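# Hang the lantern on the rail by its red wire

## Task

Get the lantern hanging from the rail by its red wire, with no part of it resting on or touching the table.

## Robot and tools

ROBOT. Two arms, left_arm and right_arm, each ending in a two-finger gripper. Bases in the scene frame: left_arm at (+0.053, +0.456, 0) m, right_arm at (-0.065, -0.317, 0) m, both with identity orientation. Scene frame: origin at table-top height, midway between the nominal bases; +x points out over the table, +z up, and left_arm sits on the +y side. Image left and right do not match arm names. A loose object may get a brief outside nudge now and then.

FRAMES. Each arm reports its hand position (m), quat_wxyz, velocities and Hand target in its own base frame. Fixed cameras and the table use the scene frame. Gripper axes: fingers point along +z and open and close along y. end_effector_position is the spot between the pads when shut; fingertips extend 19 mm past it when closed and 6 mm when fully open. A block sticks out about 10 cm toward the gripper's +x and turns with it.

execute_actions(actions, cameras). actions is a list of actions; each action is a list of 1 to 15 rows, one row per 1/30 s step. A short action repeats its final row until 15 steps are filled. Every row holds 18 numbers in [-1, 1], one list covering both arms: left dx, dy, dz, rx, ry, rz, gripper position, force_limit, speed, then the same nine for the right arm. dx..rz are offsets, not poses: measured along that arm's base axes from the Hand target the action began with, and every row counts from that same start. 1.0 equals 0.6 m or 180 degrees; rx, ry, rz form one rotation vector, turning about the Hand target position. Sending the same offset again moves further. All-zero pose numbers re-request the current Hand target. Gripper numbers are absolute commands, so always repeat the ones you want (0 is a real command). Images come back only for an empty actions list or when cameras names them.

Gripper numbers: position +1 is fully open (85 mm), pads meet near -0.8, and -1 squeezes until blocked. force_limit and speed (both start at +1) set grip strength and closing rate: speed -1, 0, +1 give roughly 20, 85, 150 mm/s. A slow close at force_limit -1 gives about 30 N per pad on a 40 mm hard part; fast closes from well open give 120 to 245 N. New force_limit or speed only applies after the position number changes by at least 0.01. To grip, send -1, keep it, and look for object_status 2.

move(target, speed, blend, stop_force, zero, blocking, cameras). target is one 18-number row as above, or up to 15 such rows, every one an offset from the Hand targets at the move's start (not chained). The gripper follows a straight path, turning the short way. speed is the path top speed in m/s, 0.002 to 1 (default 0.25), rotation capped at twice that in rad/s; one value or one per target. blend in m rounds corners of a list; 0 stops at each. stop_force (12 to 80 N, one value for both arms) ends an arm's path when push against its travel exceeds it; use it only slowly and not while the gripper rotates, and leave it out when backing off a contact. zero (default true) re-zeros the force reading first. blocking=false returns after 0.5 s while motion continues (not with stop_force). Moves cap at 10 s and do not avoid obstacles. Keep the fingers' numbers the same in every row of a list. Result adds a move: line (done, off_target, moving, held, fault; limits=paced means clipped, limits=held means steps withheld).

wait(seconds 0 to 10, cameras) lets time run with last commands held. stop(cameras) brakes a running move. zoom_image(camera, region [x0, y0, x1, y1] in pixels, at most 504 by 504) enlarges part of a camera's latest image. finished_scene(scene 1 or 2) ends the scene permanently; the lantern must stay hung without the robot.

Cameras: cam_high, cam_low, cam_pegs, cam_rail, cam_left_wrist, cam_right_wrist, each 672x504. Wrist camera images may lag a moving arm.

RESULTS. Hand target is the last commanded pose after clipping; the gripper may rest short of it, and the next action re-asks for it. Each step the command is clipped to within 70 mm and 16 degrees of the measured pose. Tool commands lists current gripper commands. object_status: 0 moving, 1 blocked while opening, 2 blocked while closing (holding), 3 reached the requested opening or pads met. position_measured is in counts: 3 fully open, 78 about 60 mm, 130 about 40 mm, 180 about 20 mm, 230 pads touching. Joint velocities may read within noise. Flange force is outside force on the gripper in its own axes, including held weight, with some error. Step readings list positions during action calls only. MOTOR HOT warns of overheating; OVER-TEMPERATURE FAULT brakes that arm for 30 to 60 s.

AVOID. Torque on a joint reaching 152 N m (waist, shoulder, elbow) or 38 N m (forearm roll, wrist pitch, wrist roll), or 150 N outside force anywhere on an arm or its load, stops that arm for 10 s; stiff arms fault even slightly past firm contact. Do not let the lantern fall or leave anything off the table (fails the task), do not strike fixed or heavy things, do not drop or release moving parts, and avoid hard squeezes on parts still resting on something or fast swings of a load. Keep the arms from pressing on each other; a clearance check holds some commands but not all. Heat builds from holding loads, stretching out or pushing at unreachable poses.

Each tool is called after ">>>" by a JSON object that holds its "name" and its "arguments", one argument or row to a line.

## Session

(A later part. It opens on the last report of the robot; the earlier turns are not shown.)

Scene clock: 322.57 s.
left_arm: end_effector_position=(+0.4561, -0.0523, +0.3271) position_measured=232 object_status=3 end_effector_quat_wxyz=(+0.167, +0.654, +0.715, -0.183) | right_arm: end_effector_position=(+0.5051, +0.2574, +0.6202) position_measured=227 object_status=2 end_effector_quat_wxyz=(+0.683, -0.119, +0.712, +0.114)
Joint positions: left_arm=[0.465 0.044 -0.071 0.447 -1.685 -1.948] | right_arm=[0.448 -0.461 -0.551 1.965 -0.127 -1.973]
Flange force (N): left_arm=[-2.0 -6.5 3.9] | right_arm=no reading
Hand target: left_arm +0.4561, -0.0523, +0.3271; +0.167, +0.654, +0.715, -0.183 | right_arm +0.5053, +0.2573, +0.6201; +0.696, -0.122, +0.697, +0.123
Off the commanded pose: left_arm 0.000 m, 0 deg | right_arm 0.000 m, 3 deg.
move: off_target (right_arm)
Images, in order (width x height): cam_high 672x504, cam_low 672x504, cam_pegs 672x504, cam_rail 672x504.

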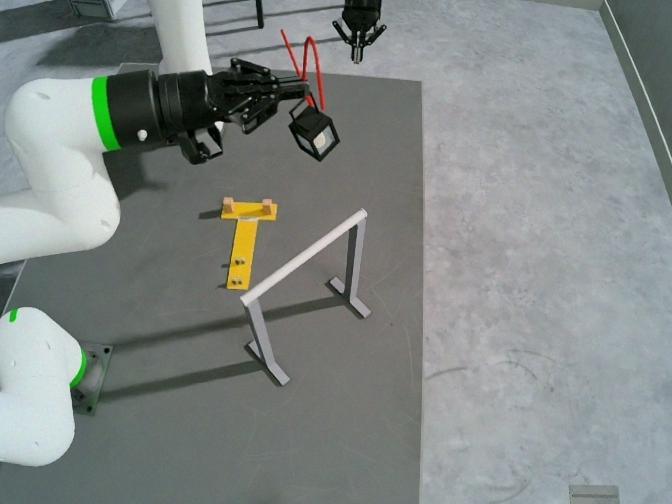

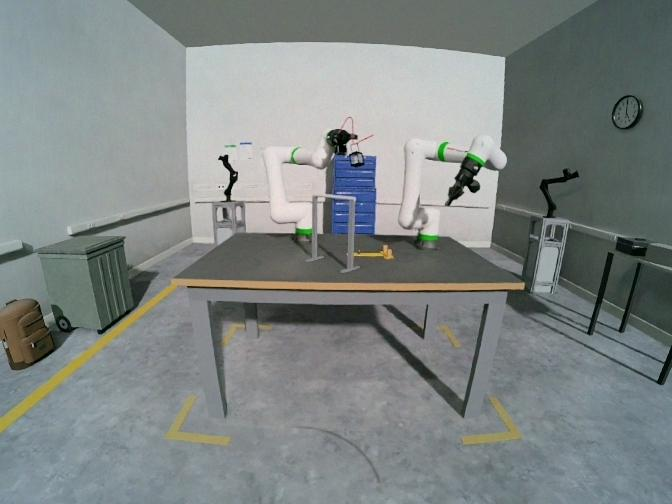

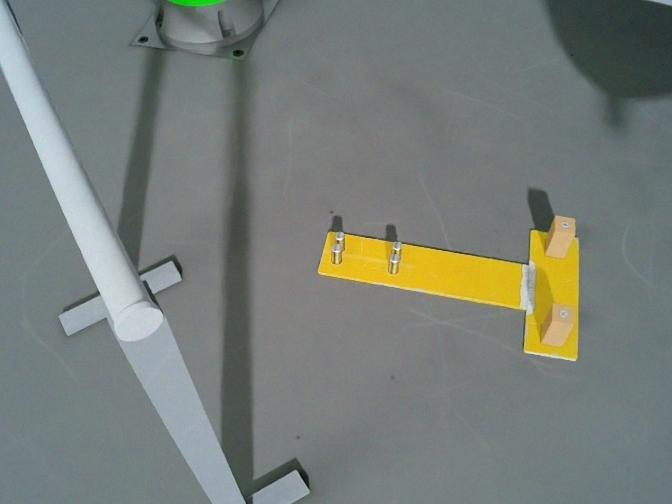

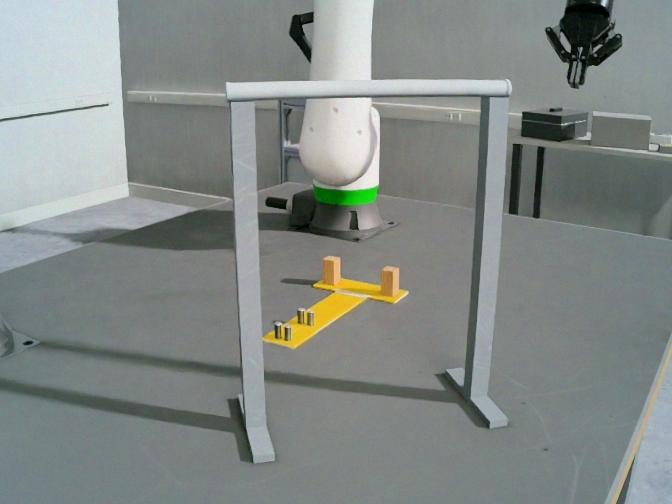

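>>> {"name": "move", "arguments": {
  "target": [
    [0,0,0,0,0,0,-1,0,0,-0.04,0.038,-0.1,0,0,0,-1,0.3,-0.5],
    [0,0,0,0,0,0,-1,0,0,-0.04,0.038,-0.4,0,0,0,-1,0.3,-0.5]
  ],
  "speed": 0.1,
  "blend": 0.02,
  "cameras": ["cam_rail","cam_high","cam_pegs","cam_low","cam_right_wrist"]
}}

>>> {"name": "zoom_image", "arguments": {
  "camera": "cam_high",
  "region": [220, 140, 380, 310]
}}

Scene clock: 326.57 s.
left_arm: end_effector_position=(+0.4561, -0.0523, +0.3271) position_measured=232 object_status=3 end_effector_quat_wxyz=(+0.167, +0.654, +0.715, -0.183) | right_arm: end_effector_position=(+0.4812, +0.2807, +0.3800) position_measured=227 object_status=2 end_effector_quat_wxyz=(+0.699, -0.114, +0.697, +0.115)
Joint positions: left_arm=[0.465 0.044 -0.071 0.447 -1.685 -1.948] | right_arm=[0.258 -0.416 -0.796 3.319 -0.387 -3.308]
Flange force (N): left_arm=[-1.9 -6.1 4.0] | right_arm=no reading
Hand target: left_arm +0.4561, -0.0523, +0.3271; +0.167, +0.654, +0.715, -0.183 | right_arm +0.4813, +0.2801, +0.3801; +0.696, -0.122, +0.697, +0.123
Off the commanded pose: left_arm 0.000 m, 0 deg | right_arm 0.001 m, 1 deg.
joint sent to its limit (right arm) — joint 4 (forearm roll), upper limit. The joint targets still meet the commanded pose.
move: done
camera_calibration:
cam_right_wrist: T_world_to_cam=[[-0.306026, 0.95197, 0.0100532, -0.113302], [-0.339068, -0.118854, 0.933224, -0.142951], [0.889596, 0.282182, 0.359155, -0.520724], [0, 0, 0, 1]] pos_world=[0.38009, 0.237809, 0.321565]
Images, in order (width x height): cam_high 672x504, cam_low 672x504, cam_pegs 672x504, cam_rail 672x504, cam_right_wrist 672x504.

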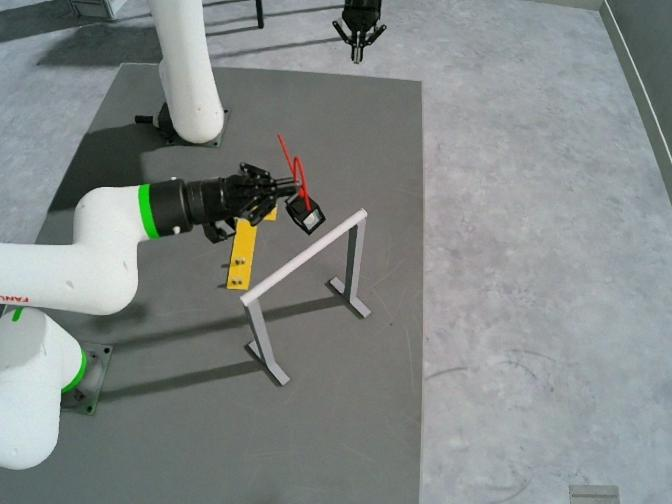

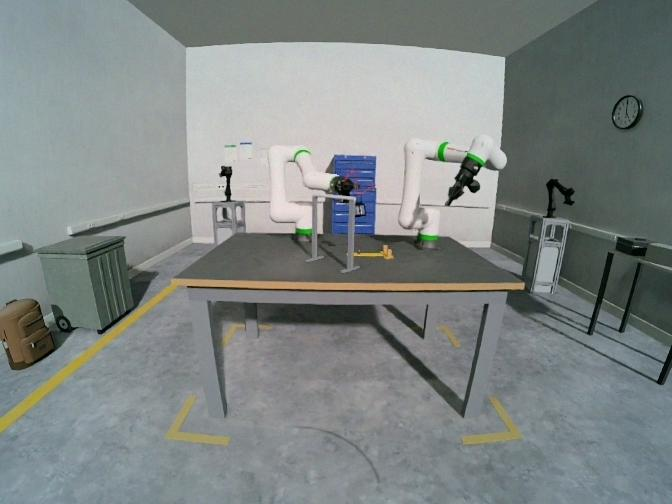

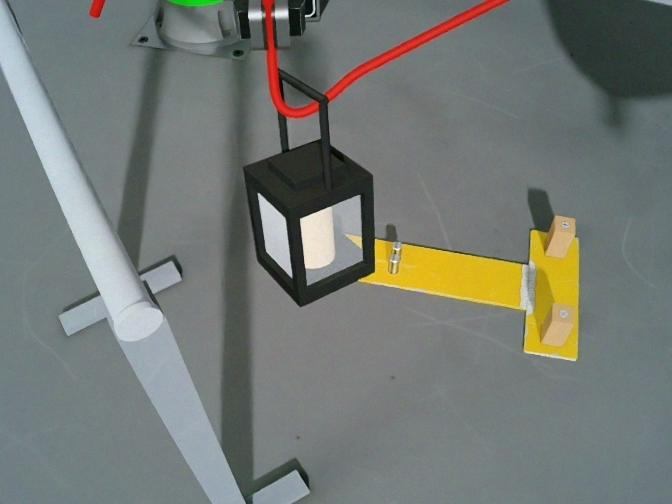

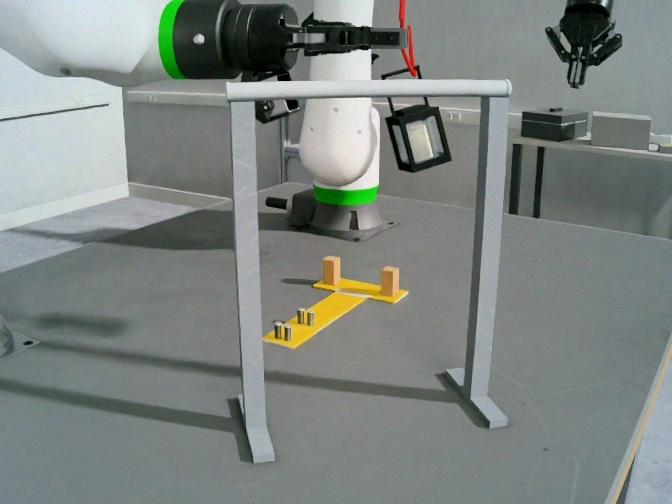

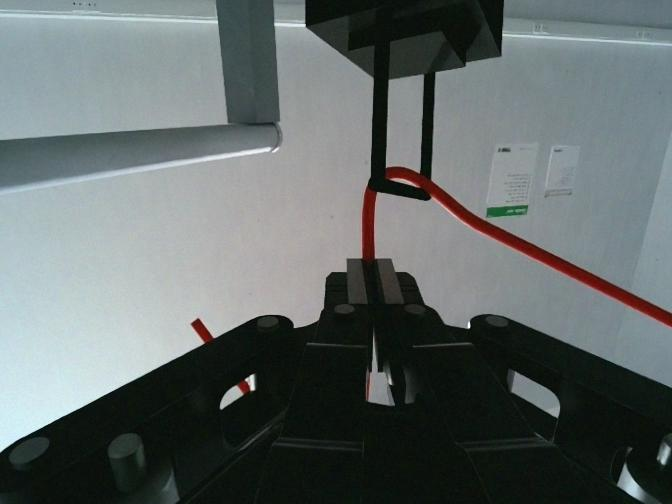

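Scaled by 2.965 from the camera's 672x504 image, which has a finer 960x720 frame.

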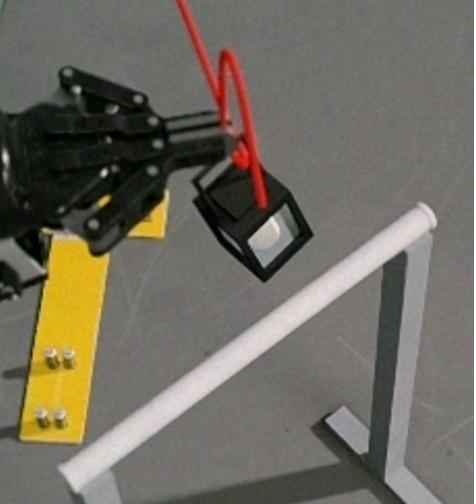

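>>> {"name": "move", "arguments": {
  "target": [
    [0,0,0,0,0,0,-1,0,0,0,0,-0.043,0,0,0,-1,0.3,-0.5],
    [0,0,0,0,0,0,-1,0,0,0.066,-0.062,-0.043,0,0,0,-1,0.3,-0.5]
  ],
  "speed": 0.05,
  "blend": 0.01,
  "cameras": ["cam_rail","cam_high","cam_pegs","cam_right_wrist"]
}}

>>> {"name": "zoom_image", "arguments": {
  "camera": "cam_high",
  "region": [230, 170, 380, 310]
}}

>>> {"name": "zoom_image", "arguments": {
  "camera": "cam_rail",
  "region": [300, 0, 520, 200]
}}

Scene clock: 329.77 s.
left_arm: end_effector_position=(+0.4561, -0.0523, +0.3271) position_measured=232 object_status=3 end_effector_quat_wxyz=(+0.167, +0.654, +0.715, -0.183) | right_arm: end_effector_position=(+0.5208, +0.2437, +0.3542) position_measured=227 object_status=2 end_effector_quat_wxyz=(+0.706, -0.088, +0.697, +0.090)
Joint positions: left_arm=[0.465 0.044 -0.071 0.447 -1.685 -1.948] | right_arm=[0.164 -0.308 -0.806 3.319 -0.517 -3.299]
Flange force (N): left_arm=[-2.6 -5.9 3.1] | right_arm=no reading
Hand target: left_arm +0.4561, -0.0523, +0.3271; +0.167, +0.654, +0.715, -0.183 | right_arm +0.5209, +0.2429, +0.3543; +0.696, -0.122, +0.697, +0.123
Off the commanded pose: left_arm 0.000 m, 0 deg | right_arm 0.001 m, 6 deg.
joint sent to its limit (right arm) — joint 4 (forearm roll), upper limit. The joint targets are off in orientation, not in position.
move: off_target (right_arm)
camera_calibration:
cam_right_wrist: T_world_to_cam=[[-0.236103, 0.971668, 0.0108255, -0.10714], [-0.355931, -0.0968422, 0.929481, -0.105049], [0.904195, 0.2156, 0.368711, -0.531055], [0, 0, 0, 1]] pos_world=[0.417491, 0.208426, 0.294607]
Images, in order (width x height): cam_high 672x504, cam_pegs 672x504, cam_rail 672x504, cam_right_wrist 672x504.

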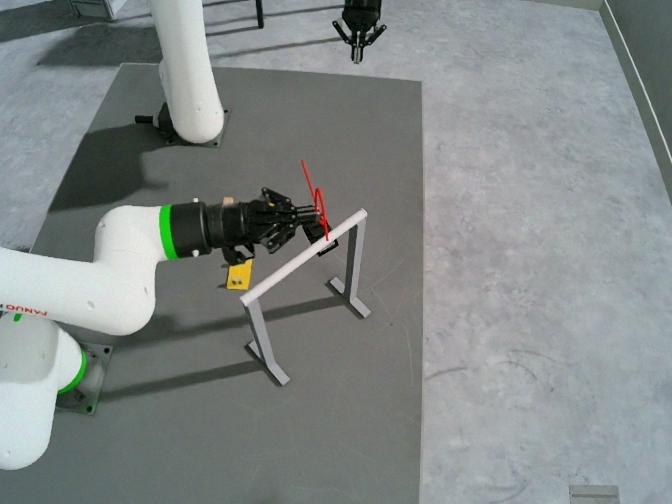

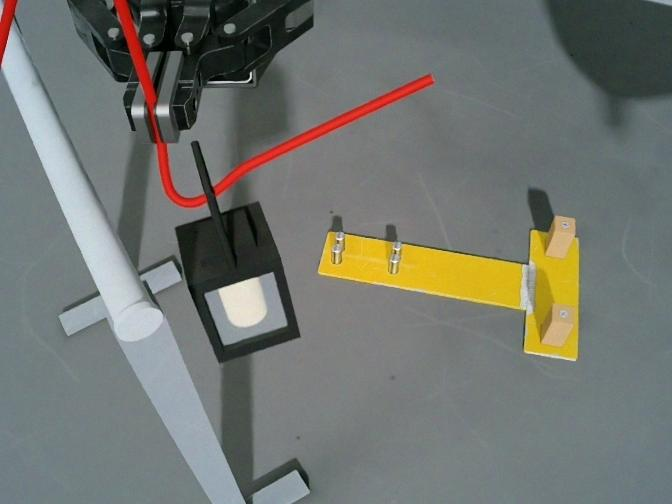

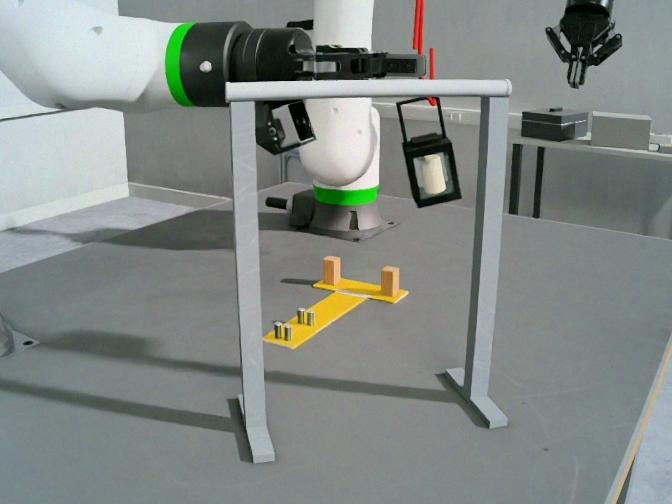

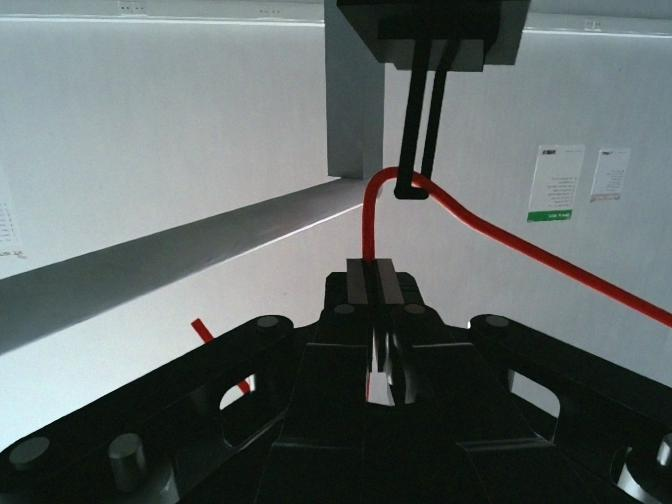

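Scaled by 3.360 from the camera's 672x504 image, which has a finer 960x720 frame.

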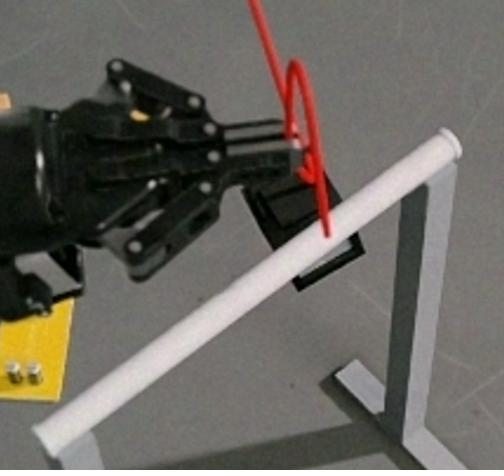

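Scaled by 2.291 from the camera's 672x504 image, which has a finer 960x720 frame.

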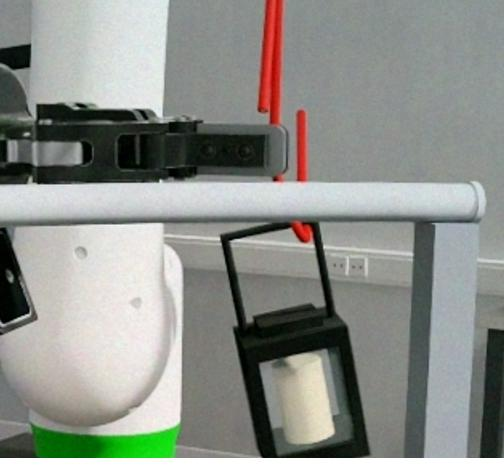

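>>> {"name": "move", "arguments": {
  "target": [
    [0,0,0,0,0,0,-1,0,0,0.008,-0.0075,0,0,0,0,-1,0.3,-0.5],
    [0,0,0,0,0,0,-1,0,0,0.008,-0.0075,-0.087,0,0,0,-1,0.3,-0.5]
  ],
  "speed": 0.04,
  "blend": 0.003,
  "cameras": ["cam_rail","cam_high","cam_pegs","cam_right_wrist"]
}}

>>> {"name": "zoom_image", "arguments": {
  "camera": "cam_high",
  "region": [230, 170, 380, 310]
}}

>>> {"name": "zoom_image", "arguments": {
  "camera": "cam_rail",
  "region": [300, 0, 520, 200]
}}

Scene clock: 334.70 s.
left_arm: end_effector_position=(+0.4561, -0.0523, +0.3271) position_measured=232 object_status=3 end_effector_quat_wxyz=(+0.167, +0.654, +0.715, -0.183) | right_arm: end_effector_position=(+0.5256, +0.2392, +0.3020) position_measured=227 object_status=2 end_effector_quat_wxyz=(+0.705, -0.089, +0.698, +0.091)
Joint positions: left_arm=[0.465 0.044 -0.071 0.447 -1.685 -1.948] | right_arm=[0.14 -0.184 -0.869 3.319 -0.703 -3.281]
Flange force (N): left_arm=[-2.2 -6.6 3.6] | right_arm=no reading
Hand target: left_arm +0.4561, -0.0523, +0.3271; +0.167, +0.654, +0.715, -0.183 | right_arm +0.5257, +0.2384, +0.3021; +0.696, -0.122, +0.697, +0.123
Off the commanded pose: left_arm 0.000 m, 0 deg | right_arm 0.001 m, 5 deg.
joint sent to its limit (right arm) — joint 4 (forearm roll), upper limit. The joint targets are off in orientation, not in position.
move: off_target (right_arm)
camera_calibration:
cam_right_wrist: T_world_to_cam=[[-0.238532, 0.971075, 0.0107357, -0.0996219], [-0.354576, -0.0973778, 0.929943, -0.0560422], [0.90409, 0.218014, 0.367548, -0.515352], [0, 0, 0, 1]] pos_world=[0.422291, 0.203637, 0.242602]
Images, in order (width x height): cam_high 672x504, cam_pegs 672x504, cam_rail 672x504, cam_right_wrist 672x504.

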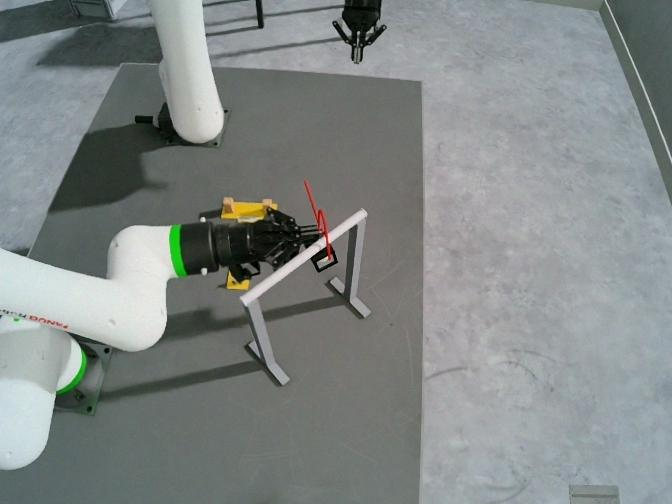

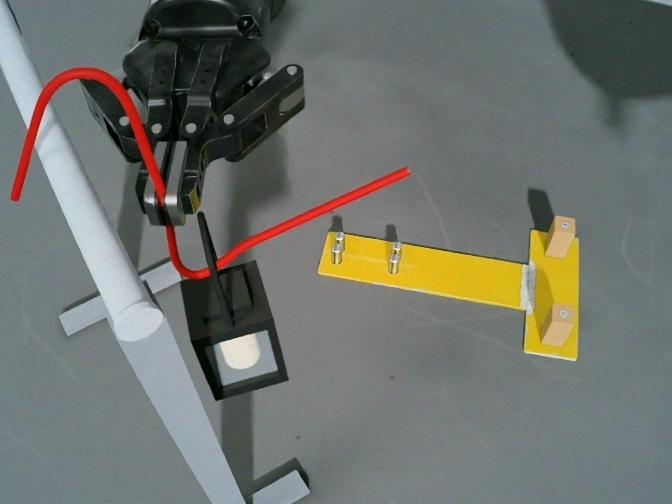

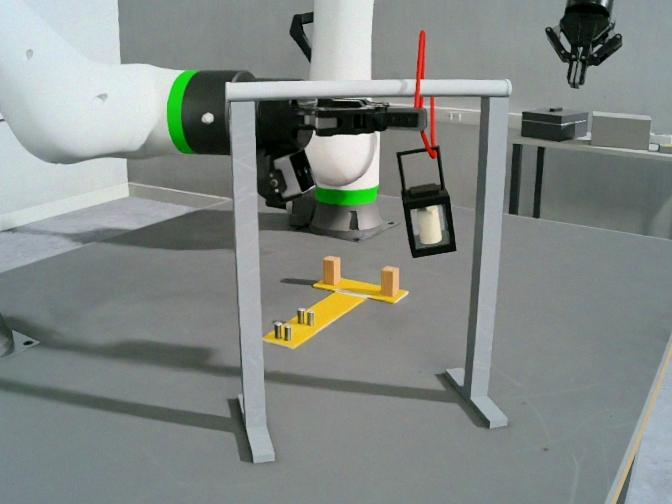

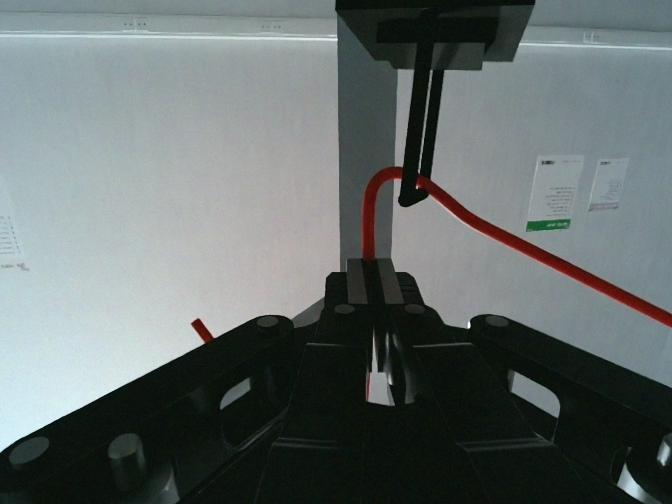

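Scaled by 3.360 from the camera's 672x504 image, which has a finer 960x720 frame.

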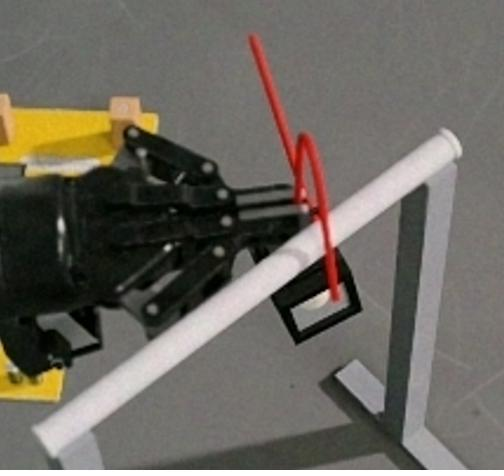

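Scaled by 2.291 from the camera's 672x504 image, which has a finer 960x720 frame.

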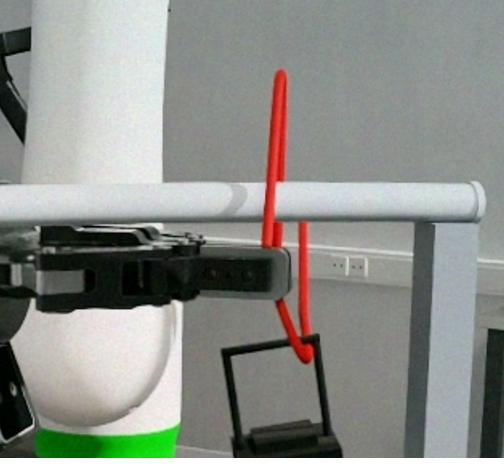

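>>> {"name": "move", "arguments": {
  "target": [
    [0,0,0,0,0,0,-1,0,0,0.012,-0.0115,0,0,0,0,-1,0.3,-0.5],
    [0,0,0,0,0,0,-1,0,0,0.014,-0.013,-0.042,0,0,0,-1,0.3,-0.5]
  ],
  "speed": 0.03,
  "blend": 0.003,
  "cameras": ["cam_rail","cam_high","cam_pegs"]
}}

>>> {"name": "zoom_image", "arguments": {
  "camera": "cam_high",
  "region": [270, 180, 370, 280]
}}

>>> {"name": "zoom_image", "arguments": {
  "camera": "cam_rail",
  "region": [360, 20, 500, 190]
}}

Scene clock: 338.33 s.
left_arm: end_effector_position=(+0.4561, -0.0523, +0.3271) position_measured=232 object_status=3 end_effector_quat_wxyz=(+0.167, +0.654, +0.715, -0.183) | right_arm: end_effector_position=(+0.5340, +0.2314, +0.2768) position_measured=227 object_status=2 end_effector_quat_wxyz=(+0.706, -0.085, +0.698, +0.087)
Joint positions: left_arm=[0.465 0.044 -0.071 0.447 -1.685 -1.948] | right_arm=[0.117 -0.1 -0.883 3.319 -0.803 -3.269]
Flange force (N): left_arm=[-2.1 -6.5 3.8] | right_arm=[7.1 6.8 10.3]
Hand target: left_arm +0.4561, -0.0523, +0.3271; +0.167, +0.654, +0.715, -0.183 | right_arm +0.5341, +0.2306, +0.2769; +0.696, -0.122, +0.697, +0.123
Off the commanded pose: left_arm 0.000 m, 0 deg | right_arm 0.001 m, 6 deg.
joint sent to its limit (right arm) — joint 4 (forearm roll), upper limit. The joint targets are off in orientation, not in position.
move: off_target (right_arm)
Images, in order (width x height): cam_high 672x504, cam_pegs 672x504, cam_rail 672x504.

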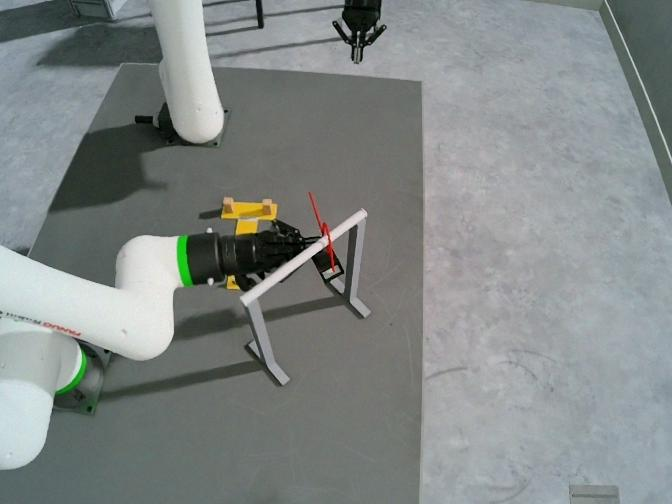

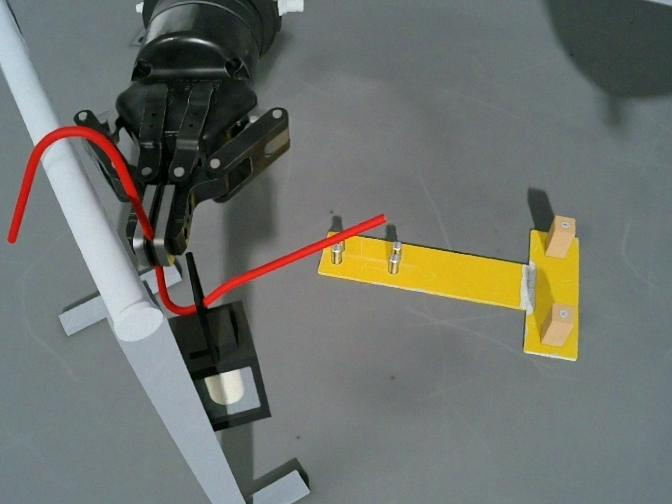

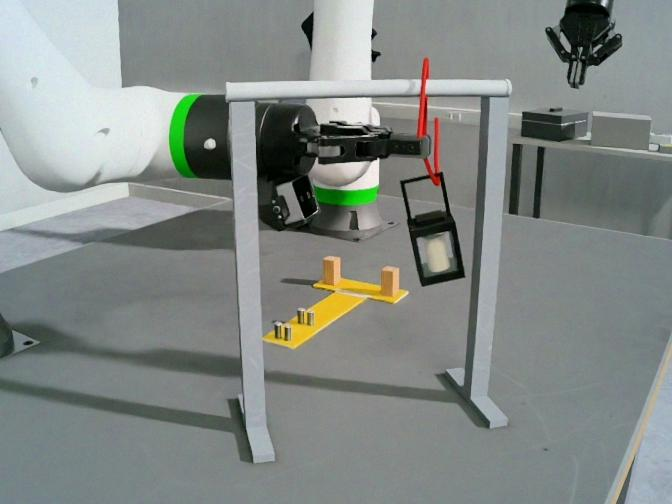

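Scaled by 5.040 from the camera's 672x504 image, which has a finer 960x720 frame.

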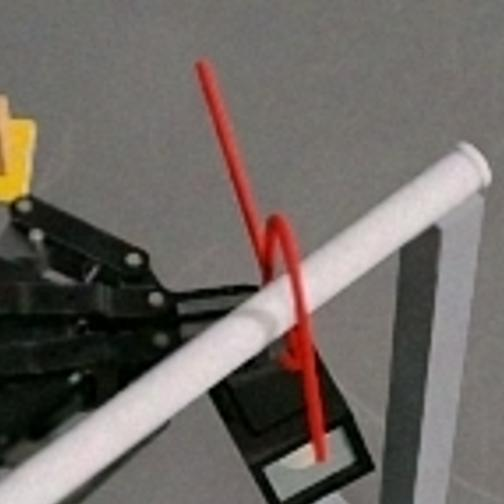

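Scaled by 2.965 from the camera's 672x504 image, which has a finer 960x720 frame.

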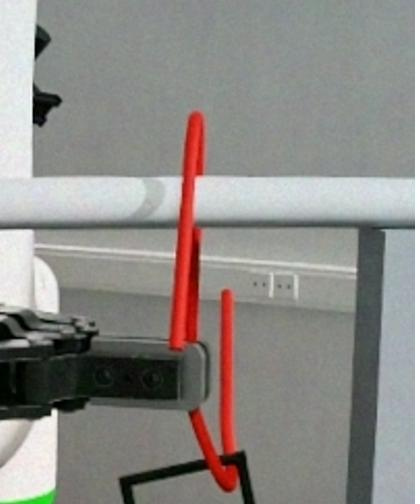

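>>> {"name": "move", "arguments": {
  "target": [0,0,0,0,0,0,-1,0,0,0.001,-0.001,-0.01,0,0,0,-1,0.3,-0.5],
  "speed": 0.015,
  "cameras": ["cam_rail","cam_high","cam_pegs"]
}}

>>> {"name": "zoom_image", "arguments": {
  "camera": "cam_rail",
  "region": [360, 20, 500, 190]
}}

Scene clock: 342.53 s.
left_arm: end_effector_position=(+0.4561, -0.0523, +0.3271) position_measured=232 object_status=3 end_effector_quat_wxyz=(+0.167, +0.654, +0.715, -0.183) | right_arm: end_effector_position=(+0.5347, +0.2308, +0.2708) position_measured=227 object_status=2 end_effector_quat_wxyz=(+0.706, -0.085, +0.698, +0.087)
Joint positions: left_arm=[0.465 0.044 -0.071 0.447 -1.685 -1.948] | right_arm=[0.114 -0.081 -0.888 3.319 -0.827 -3.266]
Flange force (N): left_arm=[-1.7 -6.6 3.2] | right_arm=[5.0 4.9 10.0]
Hand target: left_arm +0.4561, -0.0523, +0.3271; +0.167, +0.654, +0.715, -0.183 | right_arm +0.5347, +0.2300, +0.2709; +0.696, -0.122, +0.697, +0.123
Off the commanded pose: left_arm 0.000 m, 0 deg | right_arm 0.001 m, 6 deg.
joint sent to its limit (right arm) — joint 4 (forearm roll), upper limit. The joint targets are off in orientation, not in position.
move: off_target (right_arm)
Images, in order (width x height): cam_high 672x504, cam_pegs 672x504, cam_rail 672x504.

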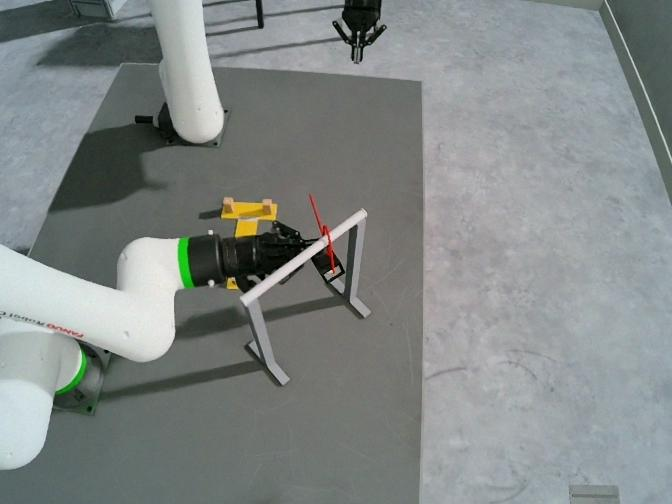

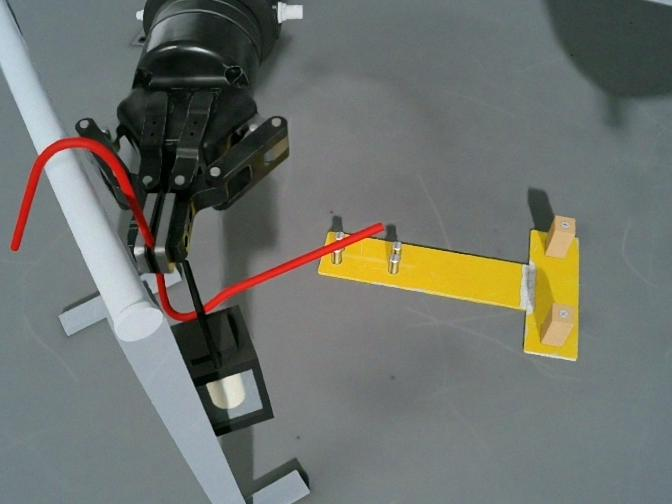

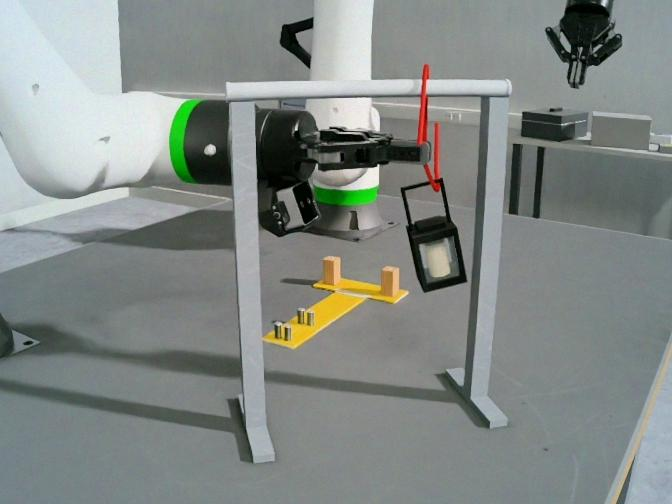

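Scaled by 2.965 from the camera's 672x504 image, which has a finer 960x720 frame.

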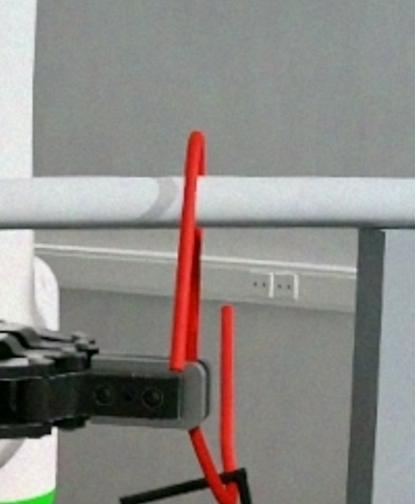

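>>> {"name": "move", "arguments": {
  "target": [0,0,0,0,0,0,-1,0,0,0.0,0,-0.013,0,0,0,-1,0.3,-0.5],
  "speed": 0.015,
  "cameras": ["cam_rail"]
}}

>>> {"name": "move", "arguments": {
  "target": [0,0,0,0,0,0,-1,0,0,0.0,0,-0.007,0,0,0,-1,0.3,-0.5],
  "speed": 0.01,
  "cameras": ["cam_rail","cam_pegs"]
}}

>>> {"name": "zoom_image", "arguments": {
  "camera": "cam_rail",
  "region": [360, 20, 500, 190]
}}

Scene clock: 346.80 s.
left_arm: end_effector_position=(+0.4561, -0.0523, +0.3271) position_measured=232 object_status=3 end_effector_quat_wxyz=(+0.167, +0.654, +0.715, -0.183) | right_arm: end_effector_position=(+0.5347, +0.2308, +0.2630) position_measured=227 object_status=2 end_effector_quat_wxyz=(+0.706, -0.086, +0.698, +0.088)
Joint positions: left_arm=[0.465 0.044 -0.071 0.447 -1.685 -1.948] | right_arm=[0.112 -0.057 -0.894 3.319 -0.856 -3.262]
Flange force (N): left_arm=[-2.3 -5.4 3.8] | right_arm=[1.3 3.3 12.0]
Hand target: left_arm +0.4561, -0.0523, +0.3271; +0.167, +0.654, +0.715, -0.183 | right_arm +0.5347, +0.2300, +0.2631; +0.696, -0.122, +0.697, +0.123
Off the commanded pose: left_arm 0.000 m, 0 deg | right_arm 0.001 m, 6 deg.
joint sent to its limit (right arm) — joint 4 (forearm roll), upper limit. The joint targets are off in orientation, not in position.
move: off_target (right_arm)
Images, in order (width x height): cam_rail 672x504.

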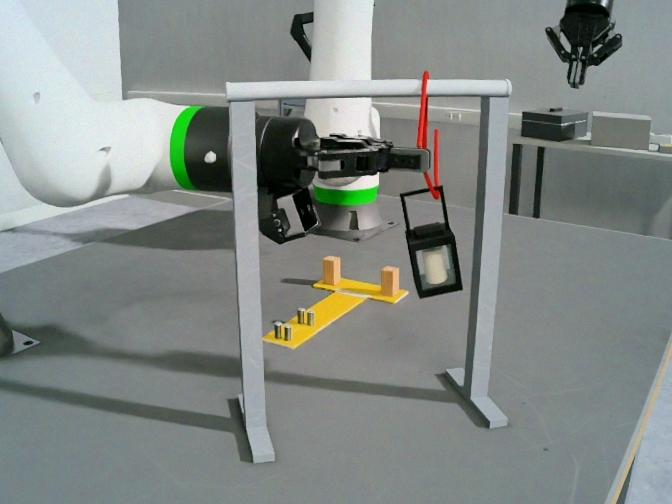

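Scene clock: 352.20 s.
left_arm: end_effector_position=(+0.4561, -0.0523, +0.3271) position_measured=232 object_status=3 end_effector_quat_wxyz=(+0.167, +0.654, +0.715, -0.183) | right_arm: end_effector_position=(+0.5346, +0.2308, +0.2588) position_measured=227 object_status=2 end_effector_quat_wxyz=(+0.705, -0.086, +0.698, +0.088)
Joint positions: left_arm=[0.465 0.044 -0.071 0.447 -1.685 -1.948] | right_arm=[0.111 -0.044 -0.897 3.319 -0.872 -3.26]
Flange force (N): left_arm=[-1.7 -6.9 3.9] | right_arm=[-2.0 1.9 12.3]
Hand target: left_arm +0.4561, -0.0523, +0.3271; +0.167, +0.654, +0.715, -0.183 | right_arm +0.5347, +0.2300, +0.2589; +0.696, -0.122, +0.697, +0.123
Off the commanded pose: left_arm 0.000 m, 0 deg | right_arm 0.001 m, 6 deg.
joint sent to its limit (right arm) — joint 4 (forearm roll), upper limit. The joint targets are off in orientation, not in position.
move: off_target (right_arm)
Images, in order (width x height): cam_pegs 672x504, cam_rail 672x504.

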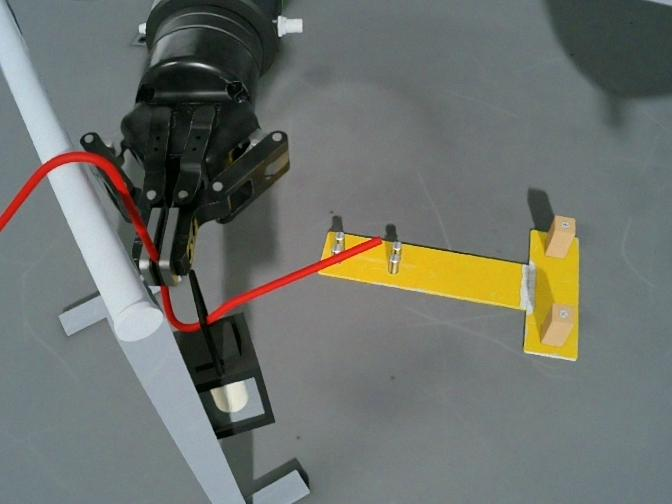

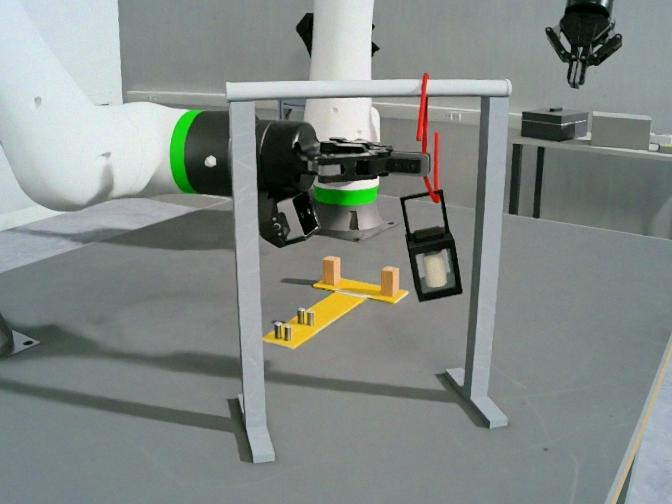

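Scaled by 2.965 from the camera's 672x504 image, which has a finer 960x720 frame.

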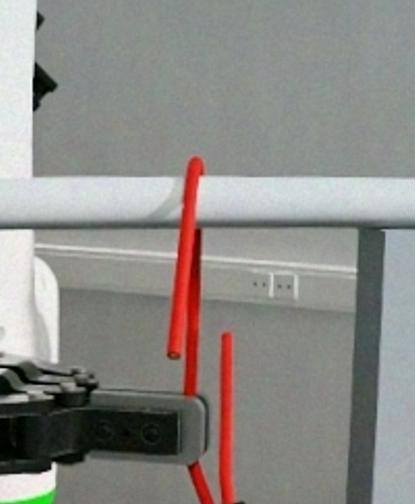

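>>> {"name": "move", "arguments": {
  "target": [0,0,0,0,0,0,-1,0,0,0.0,0,-0.005,0,0,0,-1,0.3,-0.5],
  "speed": 0.01,
  "cameras": ["cam_rail","cam_pegs","cam_high"]
}}

>>> {"name": "zoom_image", "arguments": {
  "camera": "cam_rail",
  "region": [360, 20, 500, 190]
}}

>>> {"name": "zoom_image", "arguments": {
  "camera": "cam_high",
  "region": [270, 180, 370, 280]
}}

Scene clock: 358.17 s.
left_arm: end_effector_position=(+0.4561, -0.0523, +0.3271) position_measured=232 object_status=3 end_effector_quat_wxyz=(+0.167, +0.654, +0.715, -0.183) | right_arm: end_effector_position=(+0.5346, +0.2308, +0.2558) position_measured=227 object_status=2 end_effector_quat_wxyz=(+0.705, -0.086, +0.698, +0.088)
Joint positions: left_arm=[0.465 0.044 -0.071 0.447 -1.685 -1.948] | right_arm=[0.11 -0.034 -0.899 3.319 -0.884 -3.258]
Flange force (N): left_arm=[-2.0 -6.3 3.6] | right_arm=[-7.3 -0.6 11.2]
Hand target: left_arm +0.4561, -0.0523, +0.3271; +0.167, +0.654, +0.715, -0.183 | right_arm +0.5347, +0.2300, +0.2559; +0.696, -0.122, +0.697, +0.123
Off the commanded pose: left_arm 0.000 m, 0 deg | right_arm 0.001 m, 6 deg.
joint sent to its limit (right arm) — joint 4 (forearm roll), upper limit. The joint targets are off in orientation, not in position.
move: off_target (right_arm)
Images, in order (width x height): cam_high 672x504, cam_pegs 672x504, cam_rail 672x504.

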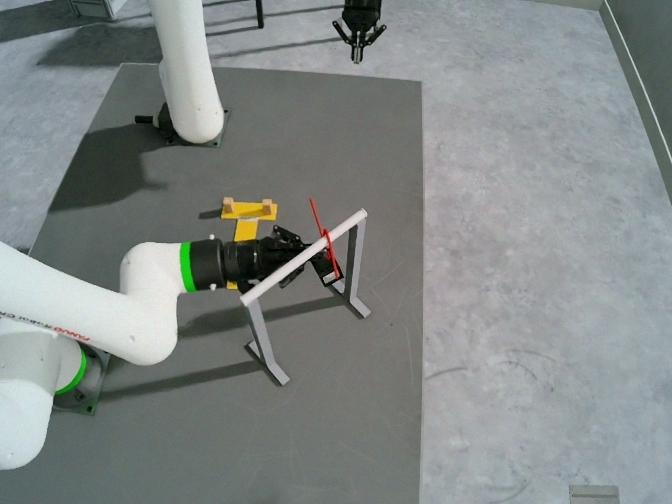

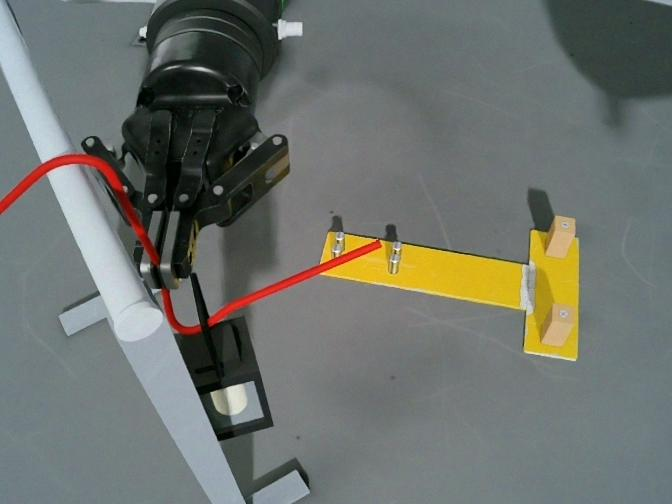

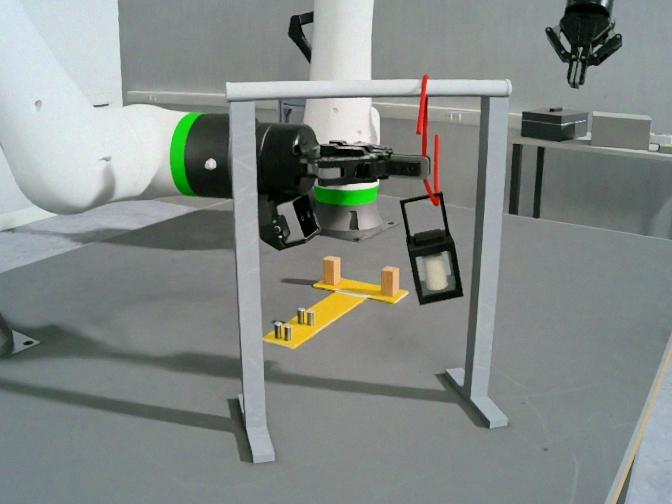

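Scaled by 2.965 from the camera's 672x504 image, which has a finer 960x720 frame.

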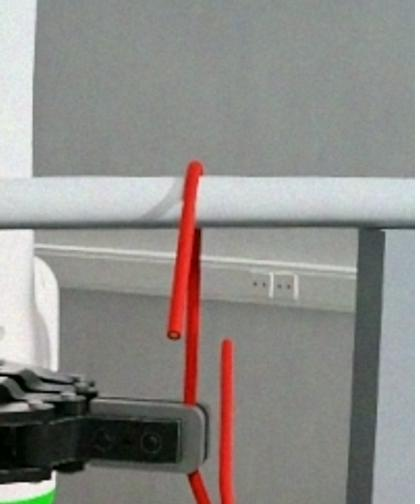

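Scaled by 5.040 from the camera's 672x504 image, which has a finer 960x720 frame.

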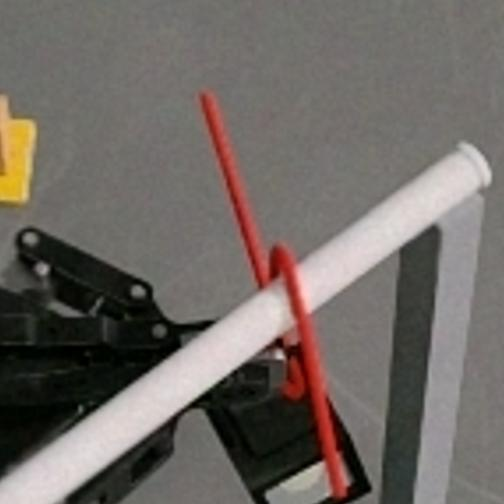

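>>> {"name": "move", "arguments": {
  "target": [0,0,0,0,0,0,-1,0,0,0,0,0,0,0,0,-0.5,0.3,-1],
  "cameras": ["cam_rail","cam_pegs","cam_high"]
}}

>>> {"name": "zoom_image", "arguments": {
  "camera": "cam_rail",
  "region": [360, 20, 500, 320]
}}

Scene clock: 359.57 s.
left_arm: end_effector_position=(+0.4561, -0.0523, +0.3271) position_measured=232 object_status=3 end_effector_quat_wxyz=(+0.167, +0.654, +0.715, -0.183) | right_arm: end_effector_position=(+0.5346, +0.2308, +0.2557) position_measured=192 object_status=0 end_effector_quat_wxyz=(+0.705, -0.086, +0.698, +0.088)
Joint positions: left_arm=[0.465 0.044 -0.071 0.447 -1.685 -1.948] | right_arm=[0.11 -0.034 -0.899 3.319 -0.884 -3.258]
Flange force (N): left_arm=[-2.2 -5.8 3.3] | right_arm=[5.2 4.0 10.4]
Hand target: left_arm +0.4561, -0.0523, +0.3271; +0.167, +0.654, +0.715, -0.183 | right_arm +0.5347, +0.2300, +0.2559; +0.696, -0.122, +0.697, +0.123
Off the commanded pose: left_arm 0.000 m, 0 deg | right_arm 0.001 m, 6 deg.
joint sent to its limit (right arm) — joint 4 (forearm roll), upper limit. The joint targets are off in orientation, not in position.
move: off_target (right_arm)
Images, in order (width x height): cam_high 672x504, cam_pegs 672x504, cam_rail 672x504.

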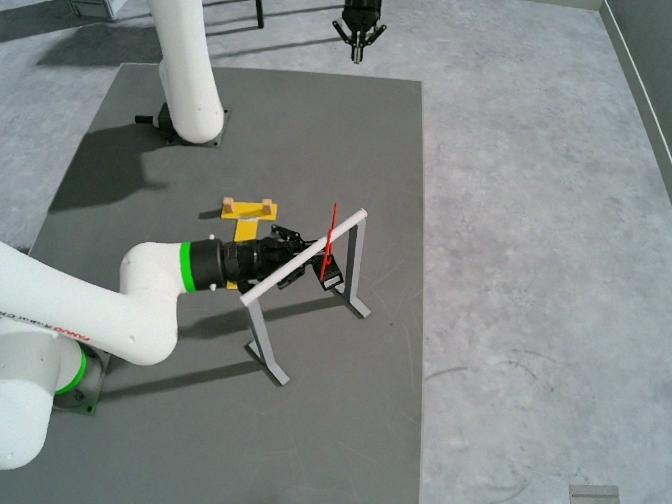

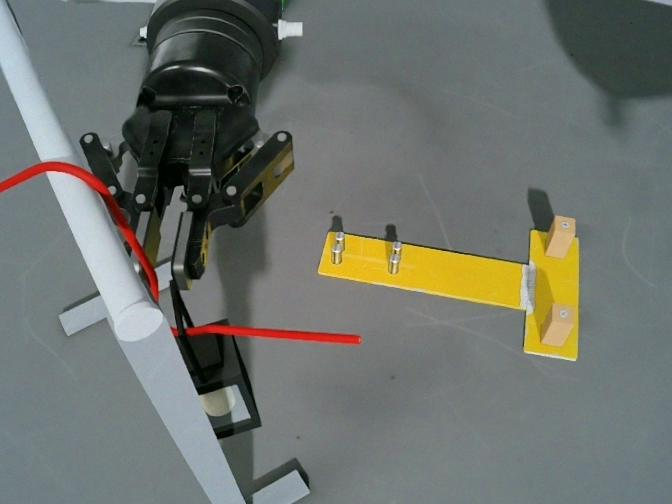

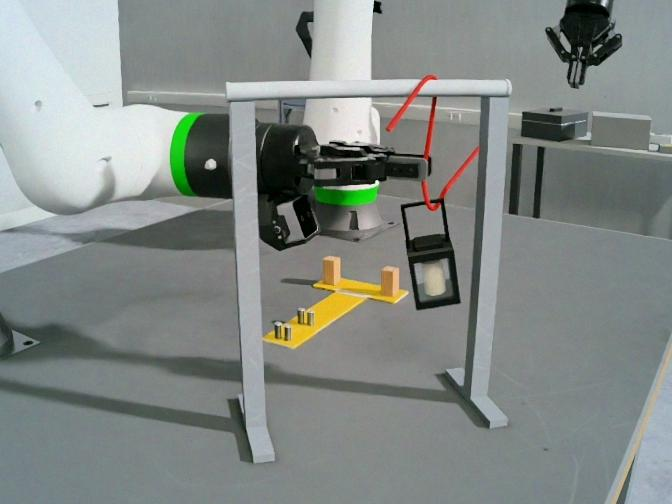

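Scaled by 1.680 from the camera's 672x504 image, which has a finer 960x720 frame.

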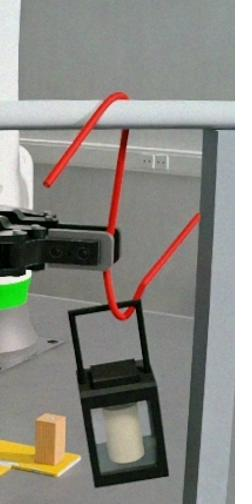

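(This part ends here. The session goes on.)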